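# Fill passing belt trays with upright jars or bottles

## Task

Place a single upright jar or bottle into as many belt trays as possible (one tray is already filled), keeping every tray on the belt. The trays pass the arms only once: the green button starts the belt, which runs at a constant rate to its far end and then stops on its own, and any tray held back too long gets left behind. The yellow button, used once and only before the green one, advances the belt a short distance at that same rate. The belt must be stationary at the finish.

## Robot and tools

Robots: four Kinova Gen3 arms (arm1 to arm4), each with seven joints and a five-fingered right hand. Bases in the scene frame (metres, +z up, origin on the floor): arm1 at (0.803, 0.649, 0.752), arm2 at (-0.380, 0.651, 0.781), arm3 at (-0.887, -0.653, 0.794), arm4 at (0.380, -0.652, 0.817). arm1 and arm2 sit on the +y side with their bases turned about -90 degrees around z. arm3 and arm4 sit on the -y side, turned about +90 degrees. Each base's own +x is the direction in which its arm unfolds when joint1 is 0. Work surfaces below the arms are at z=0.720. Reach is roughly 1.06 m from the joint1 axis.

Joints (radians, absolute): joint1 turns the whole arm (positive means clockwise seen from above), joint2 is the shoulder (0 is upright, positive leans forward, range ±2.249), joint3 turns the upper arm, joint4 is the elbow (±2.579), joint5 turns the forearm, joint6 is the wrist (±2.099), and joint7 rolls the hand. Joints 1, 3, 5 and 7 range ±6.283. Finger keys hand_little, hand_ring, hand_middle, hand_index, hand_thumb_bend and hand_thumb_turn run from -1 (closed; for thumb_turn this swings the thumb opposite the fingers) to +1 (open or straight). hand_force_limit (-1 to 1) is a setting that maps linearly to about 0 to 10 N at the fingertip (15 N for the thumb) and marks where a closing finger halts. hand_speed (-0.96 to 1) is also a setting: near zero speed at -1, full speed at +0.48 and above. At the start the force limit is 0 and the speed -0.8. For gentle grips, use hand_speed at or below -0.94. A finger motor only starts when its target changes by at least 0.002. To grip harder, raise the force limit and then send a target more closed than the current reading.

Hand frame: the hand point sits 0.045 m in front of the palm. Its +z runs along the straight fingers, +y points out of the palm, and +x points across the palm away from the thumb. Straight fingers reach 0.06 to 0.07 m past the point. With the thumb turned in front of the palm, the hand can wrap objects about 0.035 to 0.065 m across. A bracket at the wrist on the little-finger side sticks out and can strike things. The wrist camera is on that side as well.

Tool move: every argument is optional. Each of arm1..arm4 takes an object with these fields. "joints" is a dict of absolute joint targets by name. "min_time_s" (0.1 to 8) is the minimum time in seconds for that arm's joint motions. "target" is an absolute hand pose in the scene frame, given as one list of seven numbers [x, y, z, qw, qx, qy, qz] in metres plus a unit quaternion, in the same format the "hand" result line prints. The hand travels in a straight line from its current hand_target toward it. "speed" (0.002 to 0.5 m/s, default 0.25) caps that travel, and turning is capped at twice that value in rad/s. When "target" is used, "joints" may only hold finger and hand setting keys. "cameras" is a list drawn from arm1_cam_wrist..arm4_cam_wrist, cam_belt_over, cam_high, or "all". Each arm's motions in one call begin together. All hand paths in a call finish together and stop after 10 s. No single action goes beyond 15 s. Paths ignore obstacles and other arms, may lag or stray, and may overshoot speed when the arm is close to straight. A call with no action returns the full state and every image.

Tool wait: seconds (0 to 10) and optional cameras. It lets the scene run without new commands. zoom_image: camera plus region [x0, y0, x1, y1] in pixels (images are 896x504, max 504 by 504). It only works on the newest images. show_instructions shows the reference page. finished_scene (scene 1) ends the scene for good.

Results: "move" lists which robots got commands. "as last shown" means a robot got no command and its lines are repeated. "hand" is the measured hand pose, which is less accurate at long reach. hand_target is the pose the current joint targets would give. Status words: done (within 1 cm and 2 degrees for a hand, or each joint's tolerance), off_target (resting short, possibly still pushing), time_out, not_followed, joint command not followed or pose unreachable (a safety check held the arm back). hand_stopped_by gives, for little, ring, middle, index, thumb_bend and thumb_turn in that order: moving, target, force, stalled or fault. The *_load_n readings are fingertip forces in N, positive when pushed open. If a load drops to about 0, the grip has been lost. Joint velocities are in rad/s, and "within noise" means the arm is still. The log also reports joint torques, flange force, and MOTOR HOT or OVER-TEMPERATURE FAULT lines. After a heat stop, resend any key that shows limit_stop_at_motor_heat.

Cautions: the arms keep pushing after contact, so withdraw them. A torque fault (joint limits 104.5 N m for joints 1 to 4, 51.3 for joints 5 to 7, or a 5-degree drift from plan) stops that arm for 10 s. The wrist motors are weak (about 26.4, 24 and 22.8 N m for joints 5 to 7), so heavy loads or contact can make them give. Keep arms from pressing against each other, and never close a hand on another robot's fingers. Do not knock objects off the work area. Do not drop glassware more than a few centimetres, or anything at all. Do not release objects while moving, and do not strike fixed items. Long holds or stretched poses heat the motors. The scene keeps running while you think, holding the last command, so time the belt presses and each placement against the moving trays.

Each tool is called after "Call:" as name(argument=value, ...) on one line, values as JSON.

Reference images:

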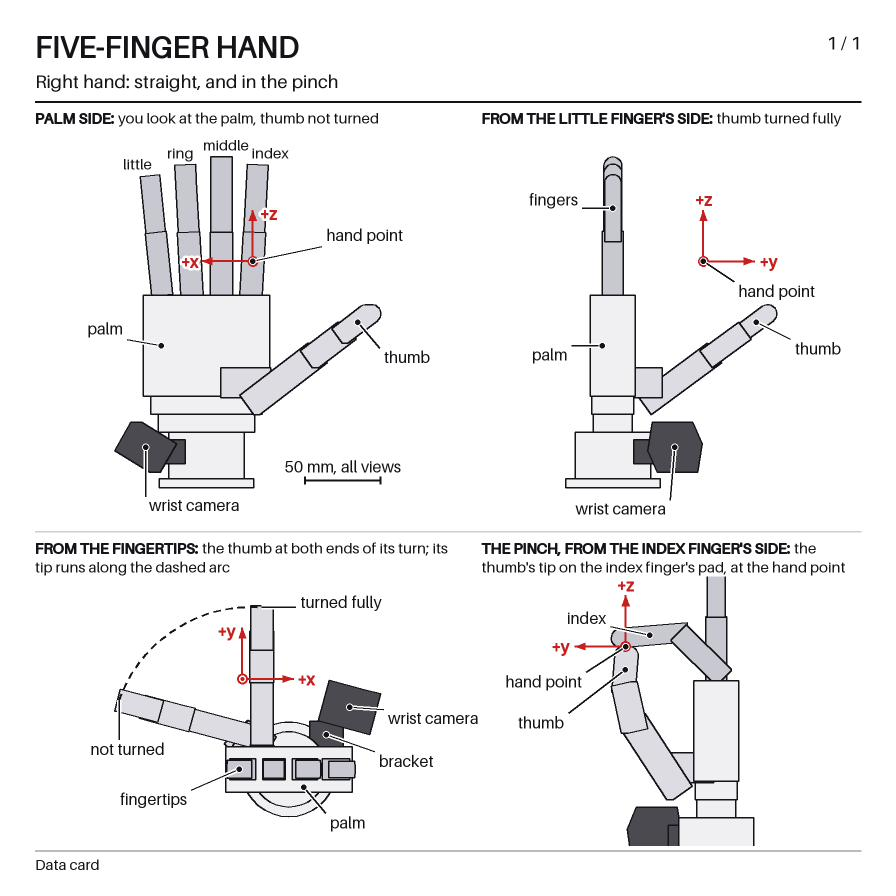

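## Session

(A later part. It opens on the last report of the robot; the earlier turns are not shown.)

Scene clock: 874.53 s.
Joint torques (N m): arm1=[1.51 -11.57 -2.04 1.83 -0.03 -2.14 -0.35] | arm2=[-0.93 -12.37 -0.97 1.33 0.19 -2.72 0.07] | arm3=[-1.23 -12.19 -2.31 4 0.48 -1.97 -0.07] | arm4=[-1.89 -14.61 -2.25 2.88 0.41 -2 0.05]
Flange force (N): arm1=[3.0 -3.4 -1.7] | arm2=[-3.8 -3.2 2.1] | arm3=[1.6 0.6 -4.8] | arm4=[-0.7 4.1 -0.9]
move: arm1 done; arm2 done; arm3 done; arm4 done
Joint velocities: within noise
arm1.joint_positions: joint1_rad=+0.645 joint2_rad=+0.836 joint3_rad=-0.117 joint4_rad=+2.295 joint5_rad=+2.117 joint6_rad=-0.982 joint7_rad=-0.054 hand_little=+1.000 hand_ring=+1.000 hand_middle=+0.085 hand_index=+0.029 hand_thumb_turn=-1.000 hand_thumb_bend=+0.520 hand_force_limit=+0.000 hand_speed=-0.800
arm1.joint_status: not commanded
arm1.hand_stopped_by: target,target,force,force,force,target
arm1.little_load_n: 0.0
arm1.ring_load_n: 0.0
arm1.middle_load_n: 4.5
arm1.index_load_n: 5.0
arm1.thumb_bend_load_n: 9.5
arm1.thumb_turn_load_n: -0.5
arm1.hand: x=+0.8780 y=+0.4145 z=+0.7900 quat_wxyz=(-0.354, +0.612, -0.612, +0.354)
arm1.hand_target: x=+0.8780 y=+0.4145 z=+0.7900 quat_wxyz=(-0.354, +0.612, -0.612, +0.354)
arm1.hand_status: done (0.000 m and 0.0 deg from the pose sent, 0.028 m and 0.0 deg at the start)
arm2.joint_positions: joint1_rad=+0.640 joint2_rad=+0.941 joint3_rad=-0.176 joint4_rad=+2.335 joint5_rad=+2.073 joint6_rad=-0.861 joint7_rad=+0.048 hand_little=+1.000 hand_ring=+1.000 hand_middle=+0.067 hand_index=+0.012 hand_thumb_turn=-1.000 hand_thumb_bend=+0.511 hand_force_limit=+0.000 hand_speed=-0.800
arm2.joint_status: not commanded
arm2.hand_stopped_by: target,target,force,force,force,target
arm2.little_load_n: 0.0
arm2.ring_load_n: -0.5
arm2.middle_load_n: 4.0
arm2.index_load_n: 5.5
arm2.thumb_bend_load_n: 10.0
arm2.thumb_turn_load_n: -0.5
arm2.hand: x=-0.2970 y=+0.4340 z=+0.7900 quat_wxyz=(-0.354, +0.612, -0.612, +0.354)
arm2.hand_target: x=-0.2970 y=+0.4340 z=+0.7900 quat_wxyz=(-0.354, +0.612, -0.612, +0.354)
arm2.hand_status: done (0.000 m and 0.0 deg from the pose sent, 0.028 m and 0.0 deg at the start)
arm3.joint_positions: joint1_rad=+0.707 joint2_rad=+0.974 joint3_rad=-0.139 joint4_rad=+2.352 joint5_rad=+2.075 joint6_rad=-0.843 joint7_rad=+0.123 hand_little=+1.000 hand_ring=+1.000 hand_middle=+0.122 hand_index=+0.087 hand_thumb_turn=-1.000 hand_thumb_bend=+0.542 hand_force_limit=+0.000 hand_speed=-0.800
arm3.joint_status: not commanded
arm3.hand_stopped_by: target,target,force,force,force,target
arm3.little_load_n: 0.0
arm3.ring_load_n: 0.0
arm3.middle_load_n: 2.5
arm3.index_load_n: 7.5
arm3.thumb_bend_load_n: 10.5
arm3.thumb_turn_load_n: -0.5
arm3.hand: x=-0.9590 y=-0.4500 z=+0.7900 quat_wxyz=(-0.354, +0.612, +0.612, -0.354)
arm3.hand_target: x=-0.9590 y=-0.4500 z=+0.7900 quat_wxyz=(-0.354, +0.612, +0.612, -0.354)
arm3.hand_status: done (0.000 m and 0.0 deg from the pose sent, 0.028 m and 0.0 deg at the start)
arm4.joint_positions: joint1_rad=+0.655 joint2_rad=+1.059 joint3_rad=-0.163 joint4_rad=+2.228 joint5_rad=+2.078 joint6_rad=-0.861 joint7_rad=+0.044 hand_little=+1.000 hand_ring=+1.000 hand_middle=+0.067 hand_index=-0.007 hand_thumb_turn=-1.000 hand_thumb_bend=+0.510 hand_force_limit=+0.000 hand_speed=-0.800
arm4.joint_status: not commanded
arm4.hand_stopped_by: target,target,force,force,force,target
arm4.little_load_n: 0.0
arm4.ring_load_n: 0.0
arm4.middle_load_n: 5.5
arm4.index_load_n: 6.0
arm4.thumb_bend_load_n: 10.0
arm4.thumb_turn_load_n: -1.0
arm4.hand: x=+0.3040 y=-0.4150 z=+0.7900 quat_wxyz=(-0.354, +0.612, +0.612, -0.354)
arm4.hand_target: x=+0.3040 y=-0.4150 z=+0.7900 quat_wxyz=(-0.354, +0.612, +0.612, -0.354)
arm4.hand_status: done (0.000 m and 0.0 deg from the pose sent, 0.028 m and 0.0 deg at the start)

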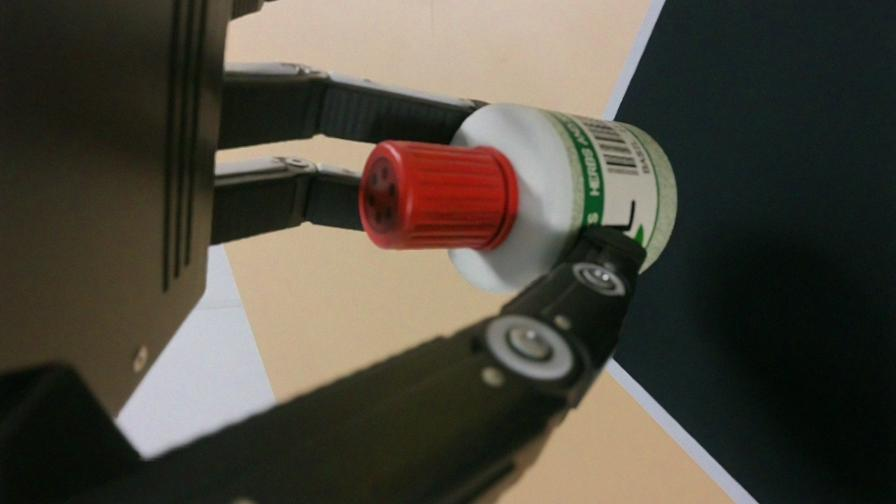

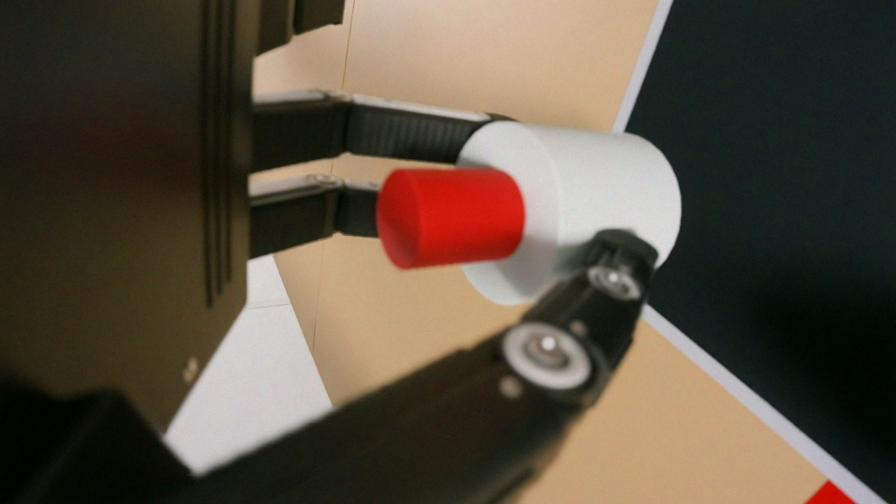

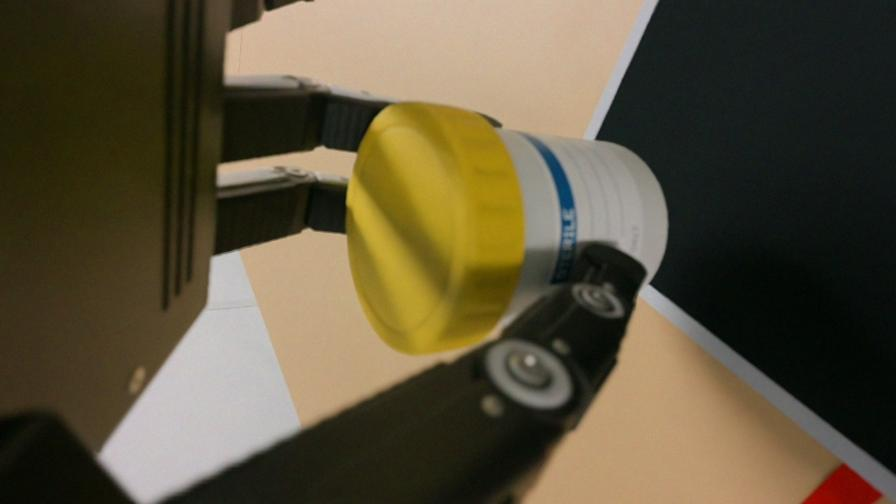

